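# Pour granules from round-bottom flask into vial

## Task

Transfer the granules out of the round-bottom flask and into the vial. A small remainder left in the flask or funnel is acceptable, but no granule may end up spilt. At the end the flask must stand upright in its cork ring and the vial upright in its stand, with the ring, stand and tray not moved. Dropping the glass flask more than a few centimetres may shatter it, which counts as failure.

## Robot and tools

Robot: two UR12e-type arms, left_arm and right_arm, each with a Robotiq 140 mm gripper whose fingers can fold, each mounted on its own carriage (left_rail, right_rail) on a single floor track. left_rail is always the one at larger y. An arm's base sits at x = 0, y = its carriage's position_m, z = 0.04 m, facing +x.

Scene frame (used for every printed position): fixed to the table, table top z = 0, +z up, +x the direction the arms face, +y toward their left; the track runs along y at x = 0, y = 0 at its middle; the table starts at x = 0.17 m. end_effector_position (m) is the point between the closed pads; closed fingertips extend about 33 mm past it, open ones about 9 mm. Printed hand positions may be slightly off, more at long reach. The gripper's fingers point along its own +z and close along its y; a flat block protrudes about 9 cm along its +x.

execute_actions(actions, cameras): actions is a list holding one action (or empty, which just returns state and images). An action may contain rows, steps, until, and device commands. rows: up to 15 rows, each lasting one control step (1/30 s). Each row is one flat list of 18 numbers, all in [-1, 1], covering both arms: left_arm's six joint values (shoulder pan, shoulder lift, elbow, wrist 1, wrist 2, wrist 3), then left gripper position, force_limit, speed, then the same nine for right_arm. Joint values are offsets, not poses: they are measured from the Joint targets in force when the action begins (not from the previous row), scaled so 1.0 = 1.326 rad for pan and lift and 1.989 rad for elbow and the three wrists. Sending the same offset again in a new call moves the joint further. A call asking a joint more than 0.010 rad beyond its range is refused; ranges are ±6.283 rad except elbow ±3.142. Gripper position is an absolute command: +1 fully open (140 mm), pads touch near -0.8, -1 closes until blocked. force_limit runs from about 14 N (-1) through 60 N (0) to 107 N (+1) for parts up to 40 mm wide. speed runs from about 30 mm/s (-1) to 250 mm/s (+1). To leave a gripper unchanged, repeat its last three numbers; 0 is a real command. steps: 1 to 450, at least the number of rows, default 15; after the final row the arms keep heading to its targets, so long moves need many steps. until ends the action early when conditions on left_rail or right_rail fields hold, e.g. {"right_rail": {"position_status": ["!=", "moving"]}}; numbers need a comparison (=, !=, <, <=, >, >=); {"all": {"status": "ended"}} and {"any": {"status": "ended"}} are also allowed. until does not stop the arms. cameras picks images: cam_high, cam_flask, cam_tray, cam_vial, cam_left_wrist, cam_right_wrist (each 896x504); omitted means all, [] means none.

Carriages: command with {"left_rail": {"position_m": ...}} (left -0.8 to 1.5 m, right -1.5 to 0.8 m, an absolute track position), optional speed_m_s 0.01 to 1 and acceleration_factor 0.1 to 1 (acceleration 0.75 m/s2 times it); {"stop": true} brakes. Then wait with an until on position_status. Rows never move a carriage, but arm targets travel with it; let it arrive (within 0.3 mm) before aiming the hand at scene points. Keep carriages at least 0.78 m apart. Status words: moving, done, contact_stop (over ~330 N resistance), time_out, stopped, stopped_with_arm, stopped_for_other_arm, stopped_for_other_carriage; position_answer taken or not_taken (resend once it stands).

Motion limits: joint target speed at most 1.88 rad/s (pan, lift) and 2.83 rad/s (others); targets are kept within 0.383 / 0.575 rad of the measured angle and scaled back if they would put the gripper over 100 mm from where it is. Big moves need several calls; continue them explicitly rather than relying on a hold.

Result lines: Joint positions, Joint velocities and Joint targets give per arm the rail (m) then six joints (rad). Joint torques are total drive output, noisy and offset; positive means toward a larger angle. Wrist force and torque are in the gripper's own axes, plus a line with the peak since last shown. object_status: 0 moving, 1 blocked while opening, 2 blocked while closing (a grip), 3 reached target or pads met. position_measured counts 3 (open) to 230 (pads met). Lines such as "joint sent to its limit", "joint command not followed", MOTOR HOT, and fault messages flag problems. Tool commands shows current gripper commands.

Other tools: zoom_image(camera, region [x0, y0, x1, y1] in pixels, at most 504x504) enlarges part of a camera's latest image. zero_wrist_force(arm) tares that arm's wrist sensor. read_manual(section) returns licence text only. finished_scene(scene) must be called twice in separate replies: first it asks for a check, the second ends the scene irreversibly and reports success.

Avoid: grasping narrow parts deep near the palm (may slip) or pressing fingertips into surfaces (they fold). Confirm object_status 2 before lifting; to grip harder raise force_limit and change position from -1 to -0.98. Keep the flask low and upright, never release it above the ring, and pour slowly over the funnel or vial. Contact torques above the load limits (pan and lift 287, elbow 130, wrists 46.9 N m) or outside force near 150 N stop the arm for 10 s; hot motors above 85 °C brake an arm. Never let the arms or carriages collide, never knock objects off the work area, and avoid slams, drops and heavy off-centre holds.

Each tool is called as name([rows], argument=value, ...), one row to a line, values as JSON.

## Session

Scene 1 is done. Next I'm reading the starting state of scene 2.

execute_actions(actions=[])

Scene clock: 0.00 s.
left_arm: end_effector_position=(+0.6290, +1.1759, +0.1760) position_measured=3 object_status=3 end_effector_quat_wxyz=(+0.000, +0.000, +1.000, +0.000) end_effector_velocity=(+0.000, +0.001, +0.000) end_effector_angular_velocity=(+0.001, -0.001, +0.001) | right_arm: end_effector_position=(+0.6290, -1.2021, +0.1760) position_measured=3 object_status=3 end_effector_quat_wxyz=(+0.000, +0.000, +1.000, +0.000) end_effector_velocity=(-0.001, +0.001, -0.001) end_effector_angular_velocity=(+0.000, +0.002, +0.001)
Joint positions: left_arm=[1.176 -0.281 -1.556 2.144 -2.158 -1.571 -0.281] | right_arm=[-1.202 -0.281 -1.556 2.144 -2.158 -1.571 -0.281]
Joint velocities: left_arm=[0 0.001 0 0 -0.001 0.001 0] | right_arm=[0 0.001 0.001 0 0.001 0 0]
Joint torques (N m): no reading
Wrist force (N): no reading
Wrist torque (N m): no reading
Wrist force, peak (N): no reading
Joint targets: left_arm=[1.176 -0.281 -1.556 2.144 -2.158 -1.571 -0.280] | right_arm=[-1.202 -0.280 -1.556 2.144 -2.158 -1.571 -0.280]
Tool commands: left_gripper/position=+1.0 left_gripper/force_limit=+1.0 left_gripper/speed=+1.0 right_gripper/position=+1.0 right_gripper/force_limit=+1.0 right_gripper/speed=+1.0
left_rail: position_m=1.176 position_status=done
right_rail: position_m=-1.202 position_status=done

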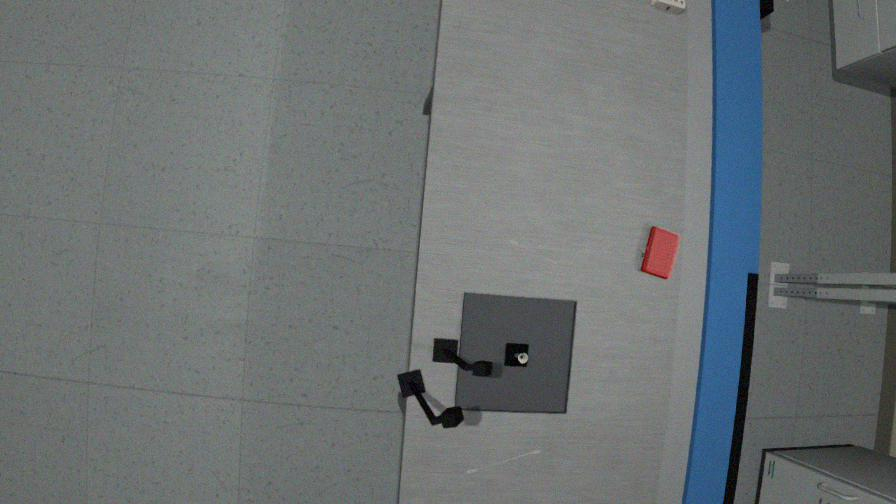

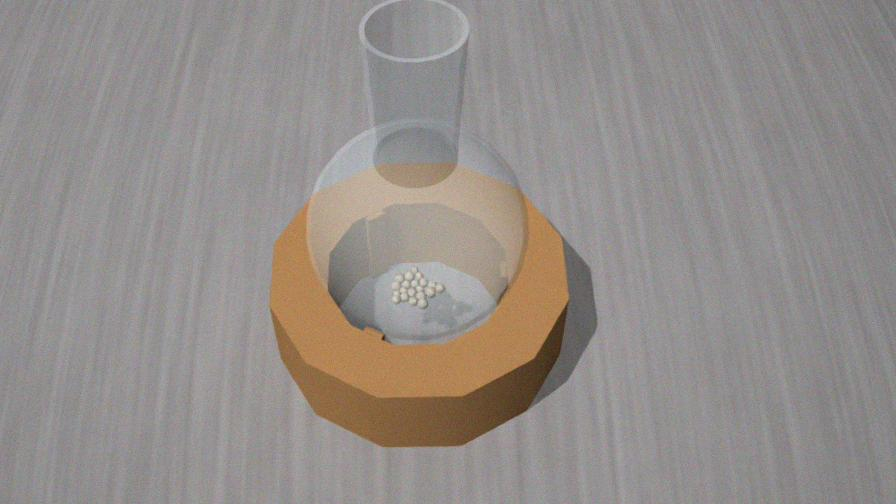

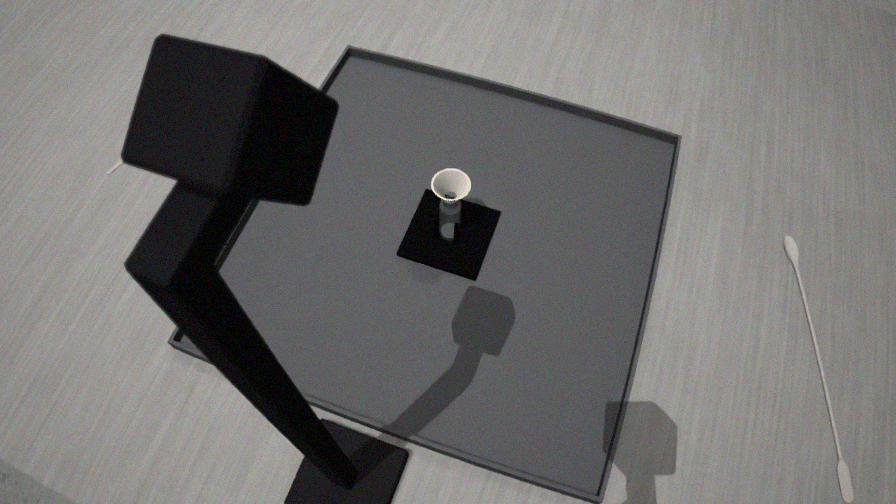

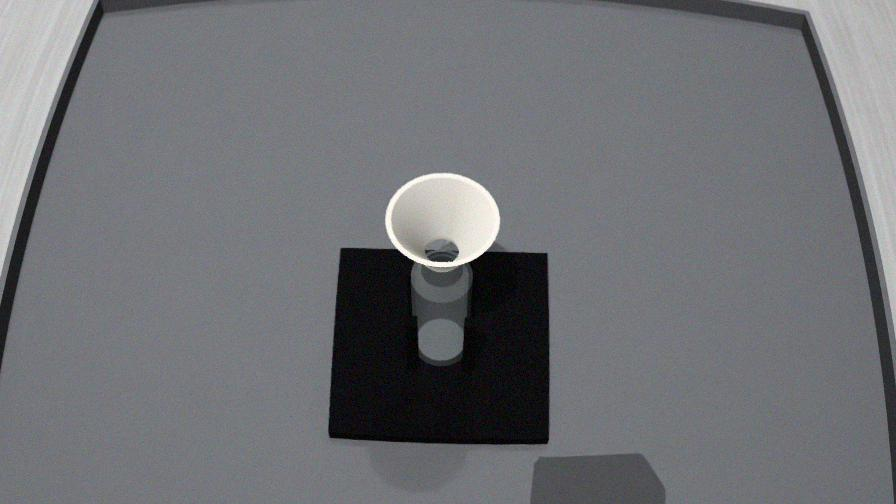

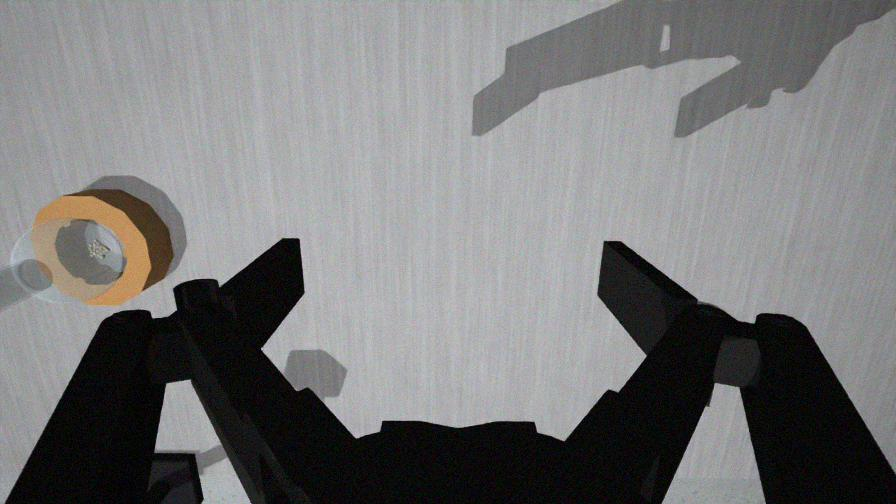

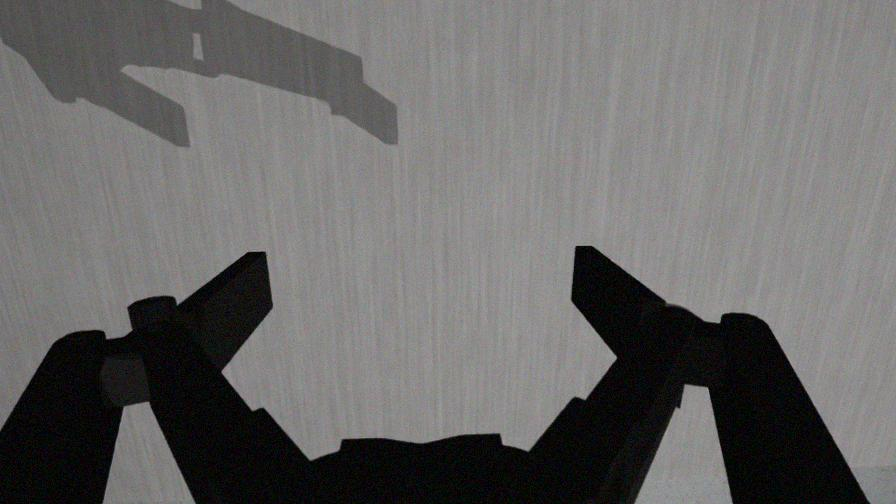

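zoom_image(camera="cam_left_wrist", region=[0, 150, 220, 340])

zoom_image(camera="cam_high", region=[400, 260, 700, 500])

zoom_image(camera="cam_vial", region=[320, 160, 570, 400])

Scaled by 2.291 from the camera's 896x504 image, which has a finer 1280x720 frame.

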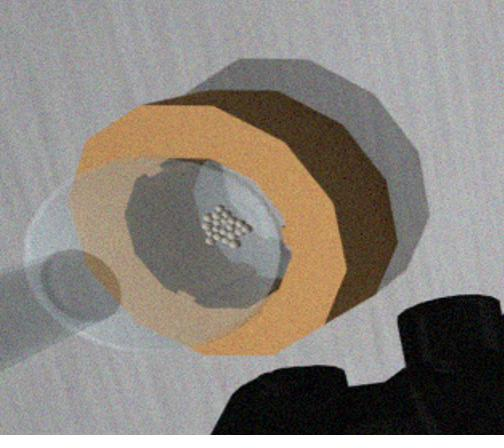

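Scaled by 1.680 from the camera's 896x504 image, which has a finer 1280x720 frame.

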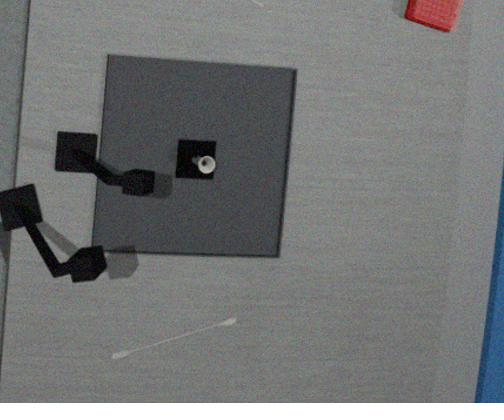

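Scaled by 2.016 from the camera's 896x504 image, which has a finer 1280x720 frame.

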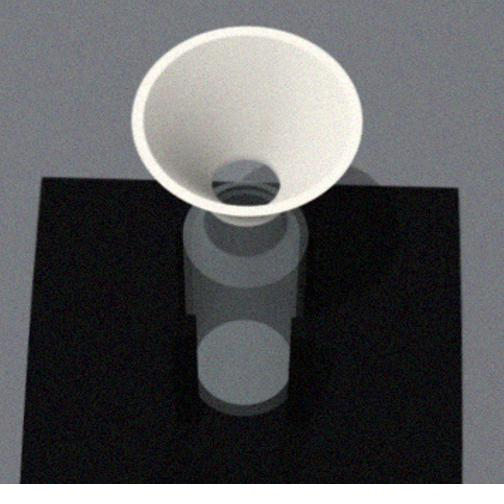

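I'm driving the left arm toward the flask and turning the wrist through the open +y side.

execute_actions([
  {"left_rail": {"position_m": 0.725}, "rows": [[0.00028,0,0,0.00067,0.0022,0.00019,-0.15,0.1,0.0,0,0,0,0,0,0,1,1,1],[0.00203,0,0,0.00483,0.0089,0.00135,-0.15,0.1,0.0,0,0,0,0,0,0,1,1,1],[0.00612,0,0,0.01456,0.0201,0.00408,-0.15,0.1,0.0,0,0,0,0,0,0,1,1,1],[0.01287,0,0,0.03064,0.0357,0.00858,-0.15,0.1,0.0,0,0,0,0,0,0,1,1,1],[0.02216,0,0,0.05276,0.0559,0.01477,-0.15,0.1,0.0,0,0,0,0,0,0,1,1,1],[0.03352,0,0,0.0798,0.0804,0.02234,-0.15,0.1,0.0,0,0,0,0,0,0,1,1,1],[0.04621,0,0,0.11003,0.1095,0.03081,-0.15,0.1,0.0,0,0,0,0,0,0,1,1,1],[0.05937,0,0,0.14136,0.143,0.03958,-0.15,0.1,0.0,0,0,0,0,0,0,1,1,1],[0.07206,0,0,0.17158,0.181,0.04805,-0.15,0.1,0.0,0,0,0,0,0,0,1,1,1],[0.08342,0,0,0.19862,0.2234,0.05562,-0.15,0.1,0.0,0,0,0,0,0,0,1,1,1],[0.09271,0,0,0.22074,0.2698,0.06181,-0.15,0.1,0.0,0,0,0,0,0,0,1,1,1],[0.09946,0,0,0.23682,0.3167,0.06631,-0.15,0.1,0.0,0,0,0,0,0,0,1,1,1],[0.10355,0,0,0.24655,0.3637,0.06904,-0.15,0.1,0.0,0,0,0,0,0,0,1,1,1],[0.1053,0,0,0.25071,0.4106,0.0702,-0.15,0.1,0.0,0,0,0,0,0,0,1,1,1],[0.10558,0,0,0.25138,1.0,0.07039,-0.15,0.1,0.0,0,0,0,0,0,0,1,1,1]], "steps": 90, "until": {"any": {"status": "ended"}}},
], cameras=["cam_left_wrist", "cam_flask"])

Scene clock: 122.40 s.
left_arm: end_effector_position=(+0.7175, +1.1138, +0.5803) position_measured=148 object_status=3 end_effector_quat_wxyz=(-0.020, +0.207, +0.528, +0.823) end_effector_velocity=(+0.000, +0.000, +0.001) end_effector_angular_velocity=(+0.002, -0.001, -0.001) | right_arm: end_effector_position=(+0.6290, -1.2021, +0.1760) position_measured=3 object_status=3 end_effector_quat_wxyz=(+0.000, +0.000, +1.000, +0.000) end_effector_velocity=(-0.001, +0.000, -0.002) end_effector_angular_velocity=(+0.001, +0.003, +0.000)
Joint positions: left_arm=[0.725 -0.141 -1.556 2.144 -1.658 0.417 -0.141] | right_arm=[-1.202 -0.281 -1.556 2.144 -2.158 -1.571 -0.281]
Joint velocities: left_arm=[0 0.001 0 0 -0.001 0.003 0] | right_arm=[0 -0.001 0.002 0 0.001 0 0]
Joint torques (N m): left_arm=[12.04 -43.92 -40.07 -2.8 5.38 3.1] | right_arm=[0.83 -43.02 -41.77 -4.52 0.46 0.43]
Wrist force (N): left_arm=[-1.2 -0.7 1.1] | right_arm=[0.4 0.1 0.2]
Wrist torque (N m): left_arm=[0.06 0.11 -0.13] | right_arm=[0.03 -0.08 0.00]
Wrist force, peak (N): left_arm=[-1.7 -3.0 -0.9] | right_arm=[0.9 -0.2 0.3]
Joint targets: left_arm=[0.725 -0.141 -1.556 2.144 -1.658 0.418 -0.141] | right_arm=[-1.202 -0.280 -1.556 2.144 -2.158 -1.571 -0.280]
left_rail: position_m=0.725 position_status=done
right_rail: position_m=-1.202 position_status=done
Images, in order (width x height): cam_flask 896x504, cam_left_wrist 896x504.

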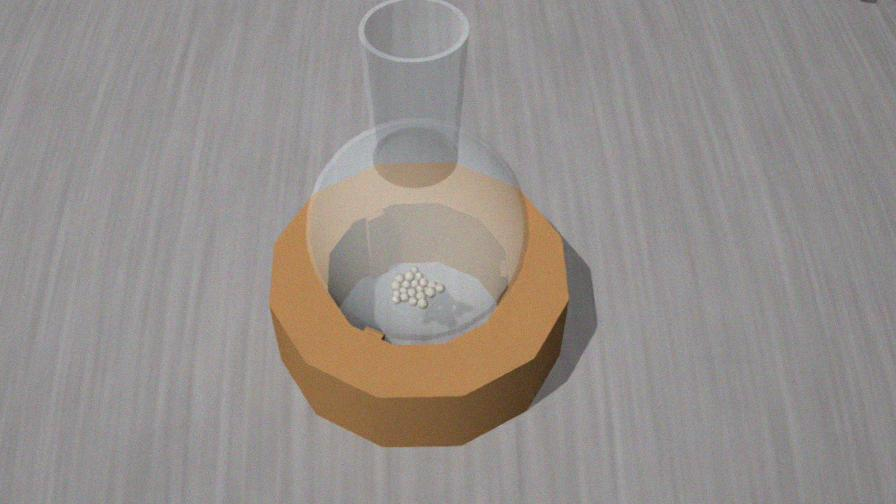

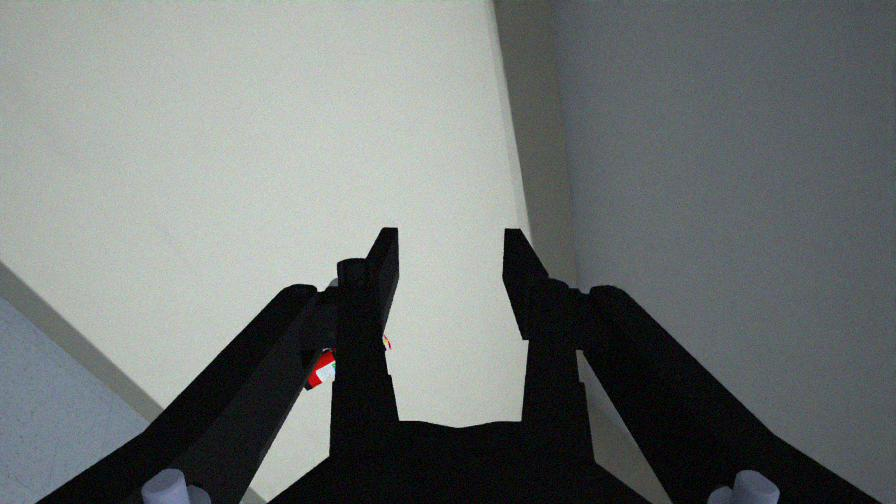

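execute_actions([
  {"rows": [[0.00112,0.00056,0.00239,0.00293,0.00805,0.00075,-0.15,0.1,-1,0,0,0,0,0,0,1,1,1],[0.00449,0.00225,0.00956,0.01171,0.0322,0.003,-0.15,0.1,-1,0,0,0,0,0,0,1,1,1],[0.01011,0.00505,0.02151,0.02635,0.07245,0.00674,-0.15,0.1,-1,0,0,0,0,0,0,1,1,1],[0.01798,0.00898,0.03825,0.04685,0.12075,0.01199,-0.15,0.1,-1,0,0,0,0,0,0,1,1,1],[0.02781,0.01389,0.05916,0.07247,0.16905,0.01854,-0.15,0.1,-1,0,0,0,0,0,0,1,1,1],[0.03792,0.01894,0.08067,0.09882,0.21735,0.02529,-0.15,0.1,-1,0,0,0,0,0,0,1,1,1],[0.04803,0.02399,0.10219,0.12518,0.26564,0.03203,-0.15,0.1,-1,0,0,0,0,0,0,1,1,1],[0.05815,0.02905,0.1237,0.15153,0.31394,0.03877,-0.15,0.1,-1,0,0,0,0,0,0,1,1,1],[0.06826,0.0341,0.14522,0.17789,0.36224,0.04551,-0.15,0.1,-1,0,0,0,0,0,0,1,1,1],[0.07837,0.03915,0.16673,0.20424,0.41054,0.05226,-0.15,0.1,-1,0,0,0,0,0,0,1,1,1],[0.0882,0.04406,0.18764,0.22986,0.45884,0.05881,-0.15,0.1,-1,0,0,0,0,0,0,1,1,1],[0.09607,0.04799,0.20438,0.25036,0.50714,0.06406,-0.15,0.1,-1,0,0,0,0,0,0,1,1,1],[0.10169,0.0508,0.21633,0.265,0.54739,0.0678,-0.15,0.1,-1,0,0,0,0,0,0,1,1,1],[0.10506,0.05248,0.2235,0.27378,0.57154,0.07005,-0.15,0.1,-1,0,0,0,0,0,0,1,1,1],[0.10618,0.05304,0.22589,0.27671,0.57959,0.0708,-0.15,0.1,-1,0,0,0,0,0,0,1,1,1]], "steps": 26},
], cameras=["cam_left_wrist", "cam_flask"])

Scene clock: 279.13 s.
left_arm: end_effector_position=(+0.6723, +0.9246, +0.2366) position_measured=148 object_status=3 end_effector_quat_wxyz=(-0.025, +0.679, +0.034, +0.733) end_effector_velocity=(-0.001, -0.001, -0.002) end_effector_angular_velocity=(-0.001, +0.003, -0.003) | right_arm: end_effector_position=(+0.6290, -1.2021, +0.1760) position_measured=3 object_status=3 end_effector_quat_wxyz=(+0.000, +0.000, +1.000, +0.000) end_effector_velocity=(-0.001, +0.000, -0.001) end_effector_angular_velocity=(+0.000, +0.001, -0.001)
Joint positions: left_arm=[0.725 -0.009 -1.491 2.561 -1.147 1.477 -0.009] | right_arm=[-1.202 -0.281 -1.556 2.144 -2.158 -1.571 -0.281]
Joint velocities: left_arm=[0 0.001 0 0.002 0.001 0.004 -0.002] | right_arm=[0 0 0 0.001 0 -0.001 0]
Joint torques (N m): left_arm=[12.8 -19.69 -13.4 -0.93 3.09 2.96] | right_arm=[1.62 -46.91 -40.49 -4.56 0.35 0.38]
Wrist force (N): left_arm=[-1.6 -1.2 1.1] | right_arm=[0.2 0.3 0.3]
Wrist torque (N m): left_arm=[-0.03 0.20 -0.09] | right_arm=[0.07 -0.04 0.00]
Wrist force, peak (N): left_arm=[-0.4 4.2 4.8] | right_arm=[0.7 0.1 0.6]
Joint targets: left_arm=[0.725 -0.009 -1.491 2.561 -1.147 1.478 -0.009] | right_arm=[-1.202 -0.280 -1.556 2.144 -2.158 -1.571 -0.280]
left_rail: position_m=0.725 position_status=done
right_rail: position_m=-1.202 position_status=done
Images, in order (width x height): cam_flask 896x504, cam_left_wrist 896x504.

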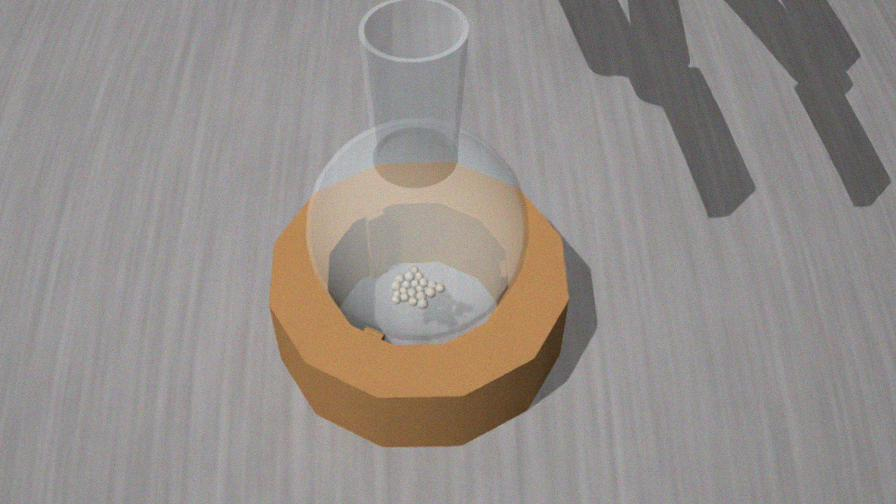

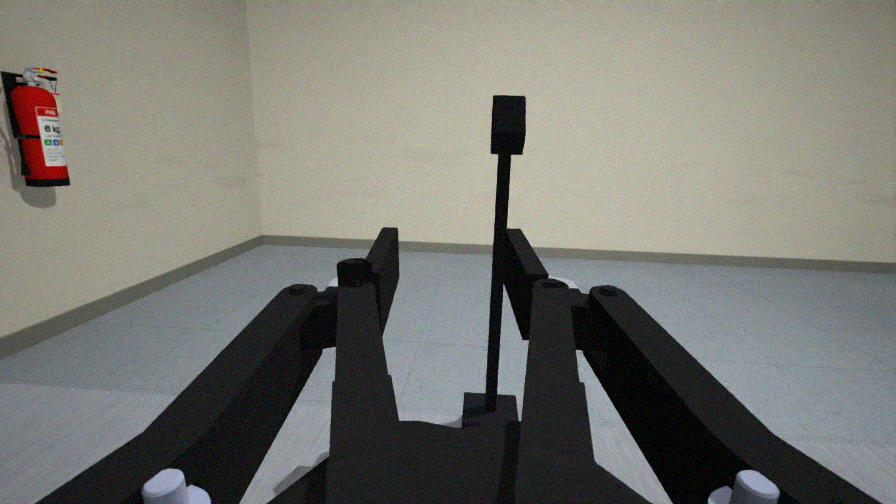

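execute_actions([
  {"rows": [[0.00019,0.00011,0.00045,0.00055,0.00131,0.00013,-0.15,0.1,-1,0,0,0,0,0,0,1,1,1],[0.00071,0.00042,0.00169,0.00206,0.00485,0.00047,-0.15,0.1,-1,0,0,0,0,0,0,1,1,1],[0.00147,0.00086,0.00351,0.00428,0.01008,0.00098,-0.15,0.1,-1,0,0,0,0,0,0,1,1,1],[0.00239,0.00141,0.00572,0.00697,0.01642,0.00159,-0.15,0.1,-1,0,0,0,0,0,0,1,1,1],[0.0034,0.002,0.00812,0.0099,0.02333,0.00226,-0.15,0.1,-1,0,0,0,0,0,0,1,1,1],[0.0044,0.00259,0.01052,0.01283,0.03024,0.00293,-0.15,0.1,-1,0,0,0,0,0,0,1,1,1],[0.00532,0.00314,0.01273,0.01552,0.03658,0.00354,-0.15,0.1,-1,0,0,0,0,0,0,1,1,1],[0.00608,0.00358,0.01455,0.01774,0.04181,0.00405,-0.15,0.1,-1,0,0,0,0,0,0,1,1,1],[0.0066,0.00389,0.01579,0.01925,0.04535,0.00439,-0.15,0.1,-1,0,0,0,0,0,0,1,1,1],[0.00679,0.004,0.01624,0.0198,0.04666,0.00452,-0.15,0.1,-1,0,0,0,0,0,0,1,1,1]], "steps": 20},
], cameras=["cam_left_wrist", "cam_flask"])

Scene clock: 291.23 s.
left_arm: end_effector_position=(+0.6479, +0.8991, +0.1999) position_measured=148 object_status=3 end_effector_quat_wxyz=(+0.000, +0.707, +0.000, +0.707) end_effector_velocity=(-0.001, -0.001, -0.001) end_effector_angular_velocity=(+0.000, +0.003, -0.002) | right_arm: end_effector_position=(+0.6290, -1.2021, +0.1760) position_measured=3 object_status=3 end_effector_quat_wxyz=(+0.000, +0.000, +1.000, +0.000) end_effector_velocity=(+0.000, +0.000, +0.000) end_effector_angular_velocity=(+0.000, +0.000, +0.001)
Joint positions: left_arm=[0.725 0 -1.486 2.594 -1.108 1.57 0] | right_arm=[-1.202 -0.281 -1.556 2.144 -2.158 -1.571 -0.281]
Joint velocities: left_arm=[0 0 0 0.001 0.002 0.002 0] | right_arm=[0 0 0 0 0.001 0 0]
Joint torques (N m): left_arm=[10.74 -19.19 -11.56 -1.39 2.52 2.91] | right_arm=[-2.93 -45.58 -41.34 -4.68 0.17 0.36]
Wrist force (N): left_arm=[-1.7 -0.7 1.0] | right_arm=[0.1 0.2 0.2]
Wrist torque (N m): left_arm=[0.07 0.24 -0.06] | right_arm=[0.04 -0.02 0.00]
Wrist force, peak (N): left_arm=[-2.1 -1.1 1.8] | right_arm=[0.4 0.4 0.6]
Joint targets: left_arm=[0.725 0.000 -1.486 2.594 -1.108 1.571 0.000] | right_arm=[-1.202 -0.280 -1.556 2.144 -2.158 -1.571 -0.280]
left_rail: position_m=0.725 position_status=done
right_rail: position_m=-1.202 position_status=done
Images, in order (width x height): cam_flask 896x504, cam_left_wrist 896x504.

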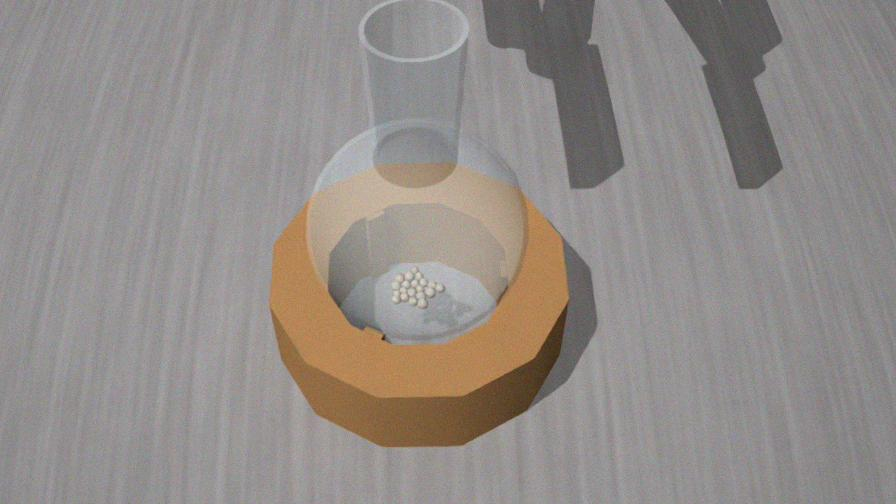

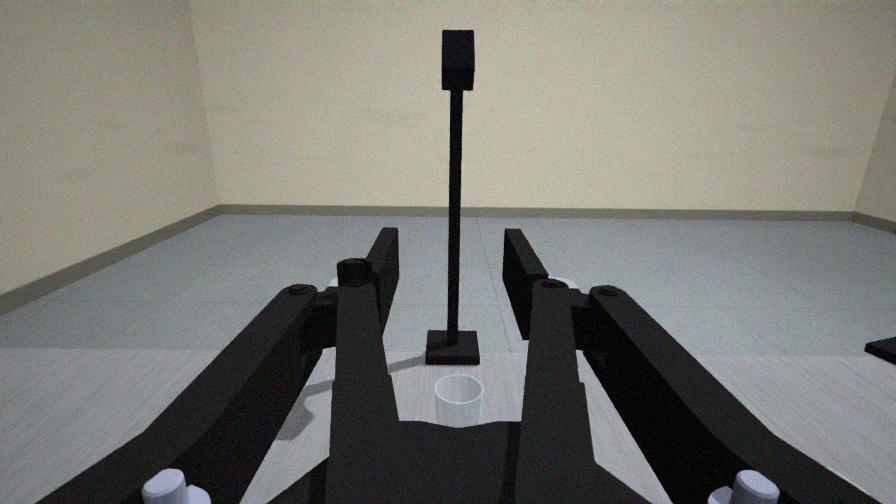

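zoom_image(camera="cam_left_wrist", region=[400, 350, 520, 440])

Scaled by 4.200 from the camera's 896x504 image, which has a finer 1280x720 frame.

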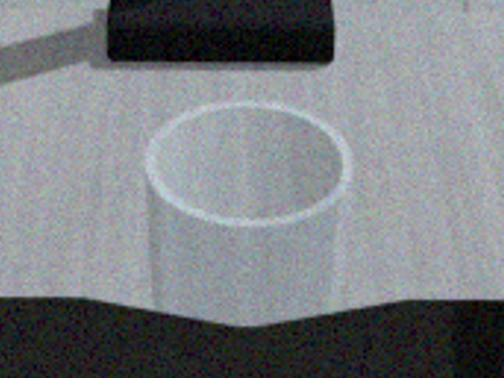

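execute_actions([
  {"left_rail": {"position_m": 0.7195}, "rows": [[0,0.00059,0.000066,-0.000459,0,0,-0.15,0.1,-1,0,0,0,0,0,0,1,1,1],[0,0.004254,0.000469,-0.003306,0,0,-0.15,0.1,-1,0,0,0,0,0,0,1,1,1],[0,0.01288,0.001384,-0.00997,0,0,-0.15,0.1,-1,0,0,0,0,0,0,1,1,1],[0,0.0273,0.002802,-0.021002,0,0,-0.15,0.1,-1,0,0,0,0,0,0,1,1,1],[0,0.047463,0.004567,-0.036209,0,0,-0.15,0.1,-1,0,0,0,0,0,0,1,1,1],[0,0.072562,0.006425,-0.0548,0,0,-0.15,0.1,-1,0,0,0,0,0,0,1,1,1],[0,0.101144,0.008108,-0.075537,0,0,-0.15,0.1,-1,0,0,0,0,0,0,1,1,1],[0,0.13126,0.009408,-0.096915,0,0,-0.15,0.1,-1,0,0,0,0,0,0,1,1,1],[0,0.160703,0.010229,-0.117364,0,0,-0.15,0.1,-1,0,0,0,0,0,0,1,1,1],[0,0.18729,0.010596,-0.135457,0,0,-0.15,0.1,-1,0,0,0,0,0,0,1,1,1],[0,0.209177,0.010638,-0.150089,0,0,-0.15,0.1,-1,0,0,0,0,0,0,1,1,1],[0,0.225133,0.010518,-0.160607,0,0,-0.15,0.1,-1,0,0,0,0,0,0,1,1,1],[0,0.234805,0.010386,-0.166922,0,0,-0.15,0.1,-1,0,0,0,0,0,0,1,1,1],[0,0.238943,0.010314,-0.16961,0,0,-0.15,0.1,-1,0,0,0,0,0,0,1,1,1],[0,0.239642,0.010289,-0.17005,0,0,-0.15,0.1,-1,0,0,0,0,0,0,1,1,1]], "steps": 26},
], cameras=["cam_left_wrist", "cam_flask"])

Scene clock: 375.67 s.
left_arm: end_effector_position=(+0.6518, +0.8935, +0.0974) position_measured=148 object_status=3 end_effector_quat_wxyz=(+0.000, +0.707, +0.000, +0.707) end_effector_velocity=(+0.000, +0.000, -0.001) end_effector_angular_velocity=(-0.001, +0.000, +0.001) | right_arm: end_effector_position=(+0.6290, -1.2021, +0.1760) position_measured=3 object_status=3 end_effector_quat_wxyz=(+0.000, +0.000, +1.000, +0.000) end_effector_velocity=(+0.000, +0.000, +0.000) end_effector_angular_velocity=(-0.001, +0.001, +0.000)
Joint positions: left_arm=[0.719 0 -1.168 2.614 -1.446 1.571 0] | right_arm=[-1.202 -0.281 -1.556 2.144 -2.158 -1.571 -0.281]
Joint velocities: left_arm=[0 0 0.003 0 -0.003 -0.001 -0.001] | right_arm=[0 0 0 0 0 -0.001 0]
Joint torques (N m): left_arm=[0.97 -34.91 1.53 -5.39 2.39 2.95] | right_arm=[-1.06 -43.45 -40.97 -3.93 0.36 0.62]
Wrist force (N): left_arm=[-1.9 -0.8 0.8] | right_arm=[0.4 0.2 0.3]
Wrist torque (N m): left_arm=[0.03 0.26 -0.07] | right_arm=[0.05 -0.10 0.01]
Wrist force, peak (N): left_arm=[-4.2 -1.0 1.3] | right_arm=[0.7 0.3 0.5]
Joint targets: left_arm=[0.720 0.000 -1.168 2.614 -1.446 1.571 0.000] | right_arm=[-1.202 -0.280 -1.556 2.144 -2.158 -1.571 -0.280]
left_rail: position_m=0.719 position_m_goal=0.720 position_status=done
right_rail: position_m=-1.202 position_status=done
Images, in order (width x height): cam_flask 896x504, cam_left_wrist 896x504.

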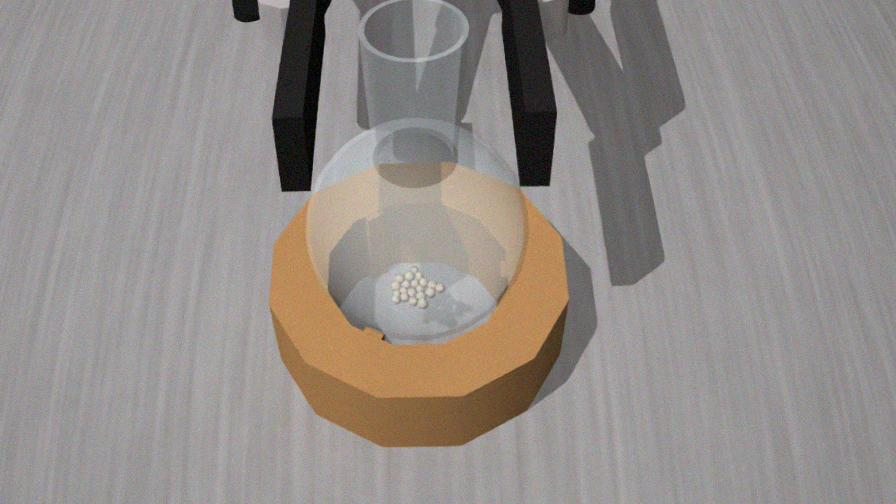

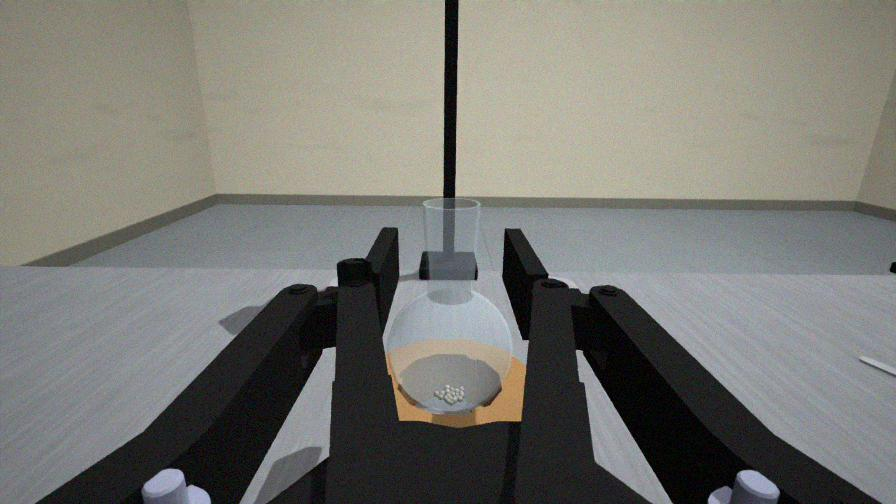

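zoom_image(camera="cam_left_wrist", region=[390, 180, 520, 290])

Scaled by 3.877 from the camera's 896x504 image, which has a finer 1280x720 frame.

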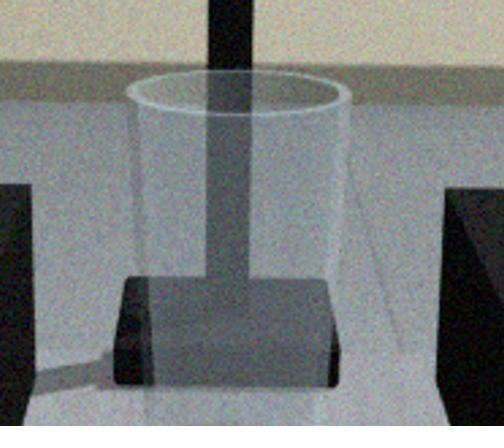

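execute_actions([
  {"rows": [[0,0,0,0,0,0,-1,0.1,-1,0,0,0,0,0,0,1,1,1]], "steps": 38},
], cameras=["cam_left_wrist", "cam_flask"])

Scene clock: 393.63 s.
left_arm: end_effector_position=(+0.6518, +0.8935, +0.0972) position_measured=200 object_status=2 end_effector_quat_wxyz=(+0.000, +0.707, +0.000, +0.707) end_effector_velocity=(+0.000, +0.001, +0.000) end_effector_angular_velocity=(-0.001, +0.000, +0.002) | right_arm: end_effector_position=(+0.6290, -1.2021, +0.1760) position_measured=3 object_status=3 end_effector_quat_wxyz=(+0.000, +0.000, +1.000, +0.000) end_effector_velocity=(+0.000, +0.000, +0.000) end_effector_angular_velocity=(+0.002, -0.001, +0.000)
Joint positions: left_arm=[0.72 0 -1.168 2.614 -1.446 1.571 0] | right_arm=[-1.202 -0.281 -1.556 2.144 -2.158 -1.571 -0.281]
Joint velocities: left_arm=[0 0.001 0 0 0 -0.002 -0.001] | right_arm=[0 -0.001 0 0 0 0.002 0]
Joint torques (N m): left_arm=[-9.91 -32.13 -10.97 -3.85 1.13 2.6] | right_arm=[1.01 -44.56 -41.78 -4.54 0.01 1.11]
Wrist force (N): left_arm=[-1.7 -1.1 0.8] | right_arm=[0.1 0.0 0.2]
Wrist torque (N m): left_arm=[0.01 0.21 -0.06] | right_arm=[0.01 -0.02 0.00]
Wrist force, peak (N): left_arm=[-2.4 -1.3 1.5] | right_arm=[0.7 0.1 0.4]
Joint targets: left_arm=[0.720 0.000 -1.168 2.614 -1.446 1.571 0.000] | right_arm=[-1.202 -0.280 -1.556 2.144 -2.158 -1.571 -0.280]
left_rail: position_m=0.720 position_status=done
right_rail: position_m=-1.202 position_status=done
Images, in order (width x height): cam_flask 896x504, cam_left_wrist 896x504.

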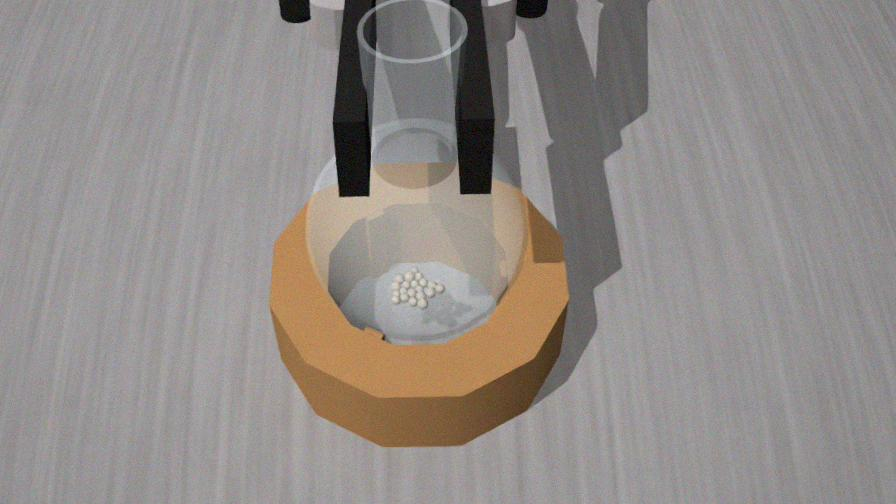

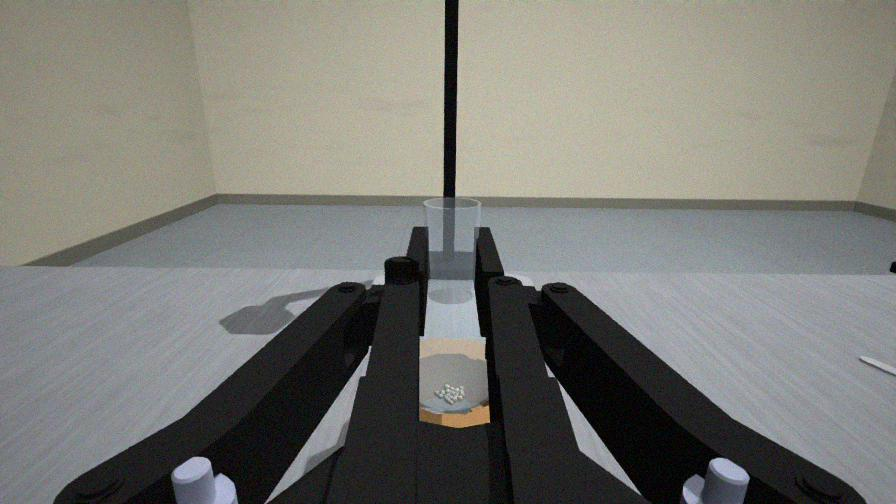

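execute_actions([
  {"rows": [[0,-0.000437,0.000002,0.00029,0,0,-1,0.1,-1,0,0,0,0,0,0,1,1,1],[0,-0.003148,0.00001,0.002088,0,0,-1,0.1,-1,0,0,0,0,0,0,1,1,1],[0,-0.009482,0.000016,0.006305,0,0,-1,0.1,-1,0,0,0,0,0,0,1,1,1],[0,-0.019934,-0.000016,0.013305,0,0,-1,0.1,-1,0,0,0,0,0,0,1,1,1],[0,-0.034281,-0.000146,0.023,0,0,-1,0.1,-1,0,0,0,0,0,0,1,1,1],[0,-0.051741,-0.000442,0.034936,0,0,-1,0.1,-1,0,0,0,0,0,0,1,1,1],[0,-0.071142,-0.000949,0.048377,0,0,-1,0.1,-1,0,0,0,0,0,0,1,1,1],[0,-0.091088,-0.001673,0.062398,0,0,-1,0.1,-1,0,0,0,0,0,0,1,1,1],[0,-0.110148,-0.002561,0.075993,0,0,-1,0.1,-1,0,0,0,0,0,0,1,1,1],[0,-0.127021,-0.003513,0.088194,0,0,-1,0.1,-1,0,0,0,0,0,0,1,1,1],[0,-0.14069,-0.004403,0.098196,0,0,-1,0.1,-1,0,0,0,0,0,0,1,1,1],[0,-0.150536,-0.005114,0.105471,0,0,-1,0.1,-1,0,0,0,0,0,0,1,1,1],[0,-0.156458,-0.005569,0.109874,0,0,-1,0.1,-1,0,0,0,0,0,0,1,1,1],[0,-0.158982,-0.005769,0.111757,0,0,-1,0.1,-1,0,0,0,0,0,0,1,1,1],[0,-0.159339,-0.005791,0.112017,0,0,-1,0.1,-1,0,0,0,0,0,0,1,1,1]], "steps": 22},
], cameras=["cam_left_wrist", "cam_flask"])

Scene clock: 530.37 s.
left_arm: end_effector_position=(+0.6518, +0.8935, +0.1646) position_measured=200 object_status=2 end_effector_quat_wxyz=(+0.000, +0.707, +0.000, +0.707) end_effector_velocity=(+0.000, +0.000, +0.001) end_effector_angular_velocity=(+0.001, +0.000, +0.000) | right_arm: end_effector_position=(+0.6290, -1.2021, +0.1760) position_measured=3 object_status=3 end_effector_quat_wxyz=(+0.000, +0.000, +1.000, +0.000) end_effector_velocity=(+0.000, +0.000, -0.001) end_effector_angular_velocity=(+0.000, +0.000, +0.000)
Joint positions: left_arm=[0.72 0 -1.379 2.603 -1.224 1.571 0] | right_arm=[-1.202 -0.281 -1.556 2.144 -2.158 -1.571 -0.281]
Joint velocities: left_arm=[0 0.001 -0.003 0 0.003 0.001 0.001] | right_arm=[0 0 0 0.001 -0.001 0 0]
Joint torques (N m): left_arm=[-7.64 -50.07 -27.97 -1.68 -1.91 2.45] | right_arm=[3.7 -43.62 -41.56 -3.79 0.17 0.99]
Wrist force (N): left_arm=[-2.5 -1.4 1.4] | right_arm=[0.3 0.3 0.1]
Wrist torque (N m): left_arm=[-0.12 0.28 -0.06] | right_arm=[0.05 -0.05 0.00]
Wrist force, peak (N): left_arm=[-3.9 -1.4 1.4] | right_arm=[0.7 0.3 0.6]
Joint targets: left_arm=[0.720 0.000 -1.379 2.603 -1.223 1.571 0.000] | right_arm=[-1.202 -0.280 -1.556 2.144 -2.158 -1.571 -0.280]
left_rail: position_m=0.720 position_status=done
right_rail: position_m=-1.202 position_status=done
Images, in order (width x height): cam_flask 896x504, cam_left_wrist 896x504.

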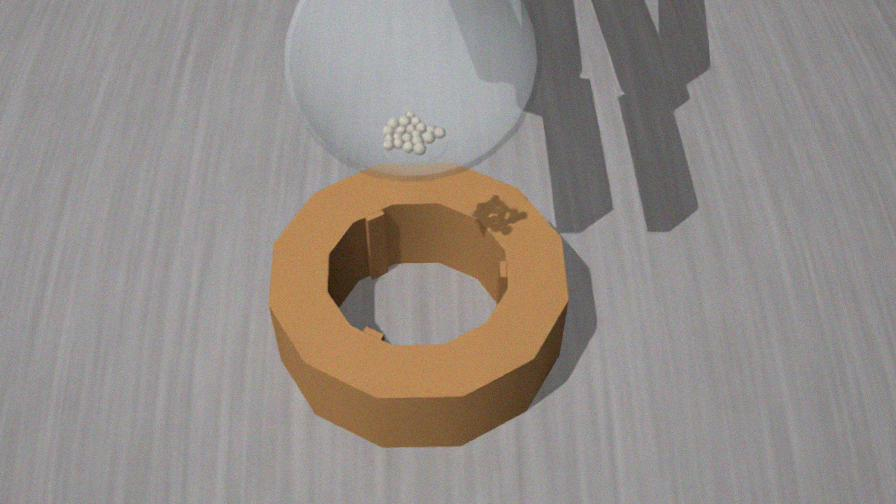

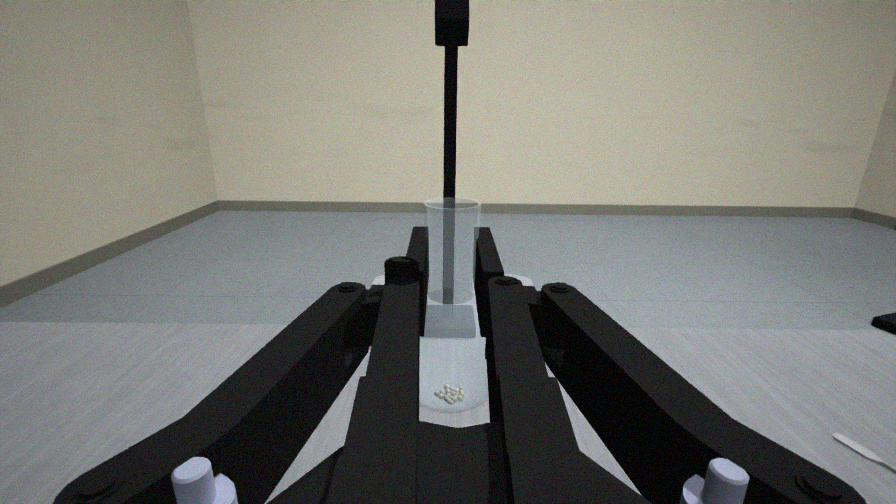

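I'll read the current state before continuing with the drive and tilt.

execute_actions(actions=[], cameras=["cam_left_wrist", "cam_vial", "cam_high"])

Scene clock: 554.83 s.
left_arm: end_effector_position=(+0.6518, +0.8935, +0.1648) position_measured=200 object_status=2 end_effector_quat_wxyz=(+0.000, +0.707, +0.000, +0.707) end_effector_velocity=(+0.000, +0.000, +0.000) end_effector_angular_velocity=(+0.001, +0.000, -0.001) | right_arm: end_effector_position=(+0.6290, -1.2021, +0.1760) position_measured=3 object_status=3 end_effector_quat_wxyz=(+0.000, +0.000, +1.000, +0.000) end_effector_velocity=(-0.001, +0.001, +0.000) end_effector_angular_velocity=(+0.000, +0.000, +0.001)
Joint positions: left_arm=[0.72 0 -1.379 2.603 -1.223 1.571 0] | right_arm=[-1.202 -0.281 -1.556 2.144 -2.158 -1.571 -0.281]
Joint velocities: left_arm=[0 0 0 0 0 0.001 0.001] | right_arm=[0 0.001 -0.001 0.001 0 0 0]
Joint torques (N m): left_arm=[-2.68 -48.94 -19.26 -2.65 -1.65 2.67] | right_arm=[3.13 -44.62 -40.59 -4.04 0.07 1.25]
Wrist force (N): left_arm=[-2.5 -1.2 1.2] | right_arm=[0.4 -0.2 -0.2]
Wrist torque (N m): left_arm=[-0.08 0.29 -0.05] | right_arm=[-0.03 -0.08 0.00]
Wrist force, peak (N): left_arm=[-2.9 -1.5 1.2] | right_arm=[0.7 0.2 0.1]
Joint targets: left_arm=[0.720 0.000 -1.379 2.603 -1.223 1.571 0.000] | right_arm=[-1.202 -0.280 -1.556 2.144 -2.158 -1.571 -0.280]
Tool commands: left_gripper/position=-1.0 left_gripper/force_limit=+0.1 left_gripper/speed=-1.0 right_gripper/position=+1.0 right_gripper/force_limit=+1.0 right_gripper/speed=+1.0
left_rail: position_m=0.720 position_status=done
right_rail: position_m=-1.202 position_status=done
Images, in order (width x height): cam_high 896x504, cam_vial 896x504, cam_left_wrist 896x504.

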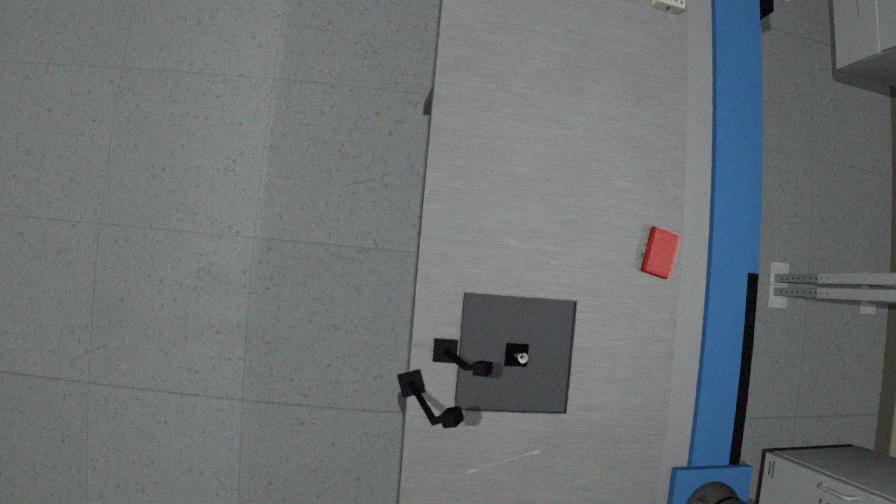

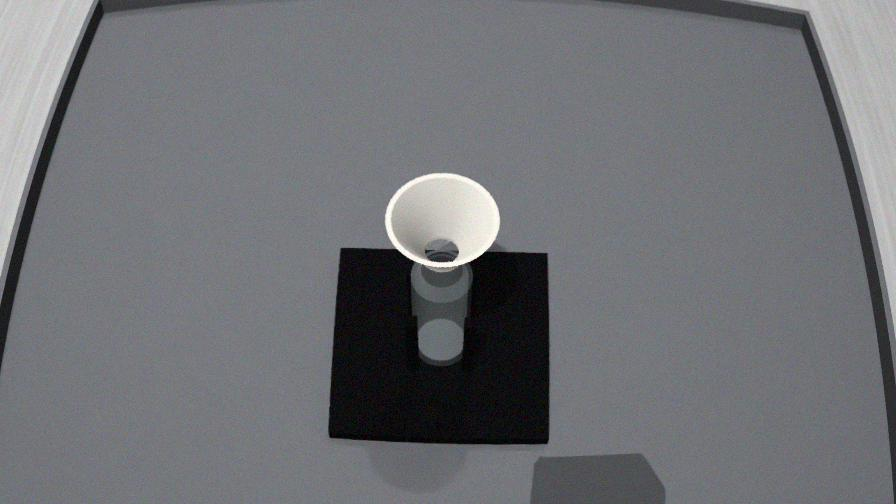

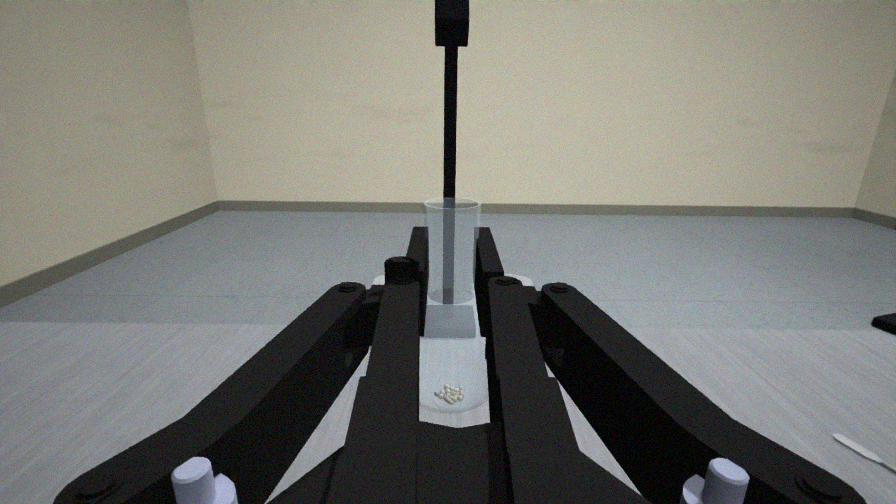

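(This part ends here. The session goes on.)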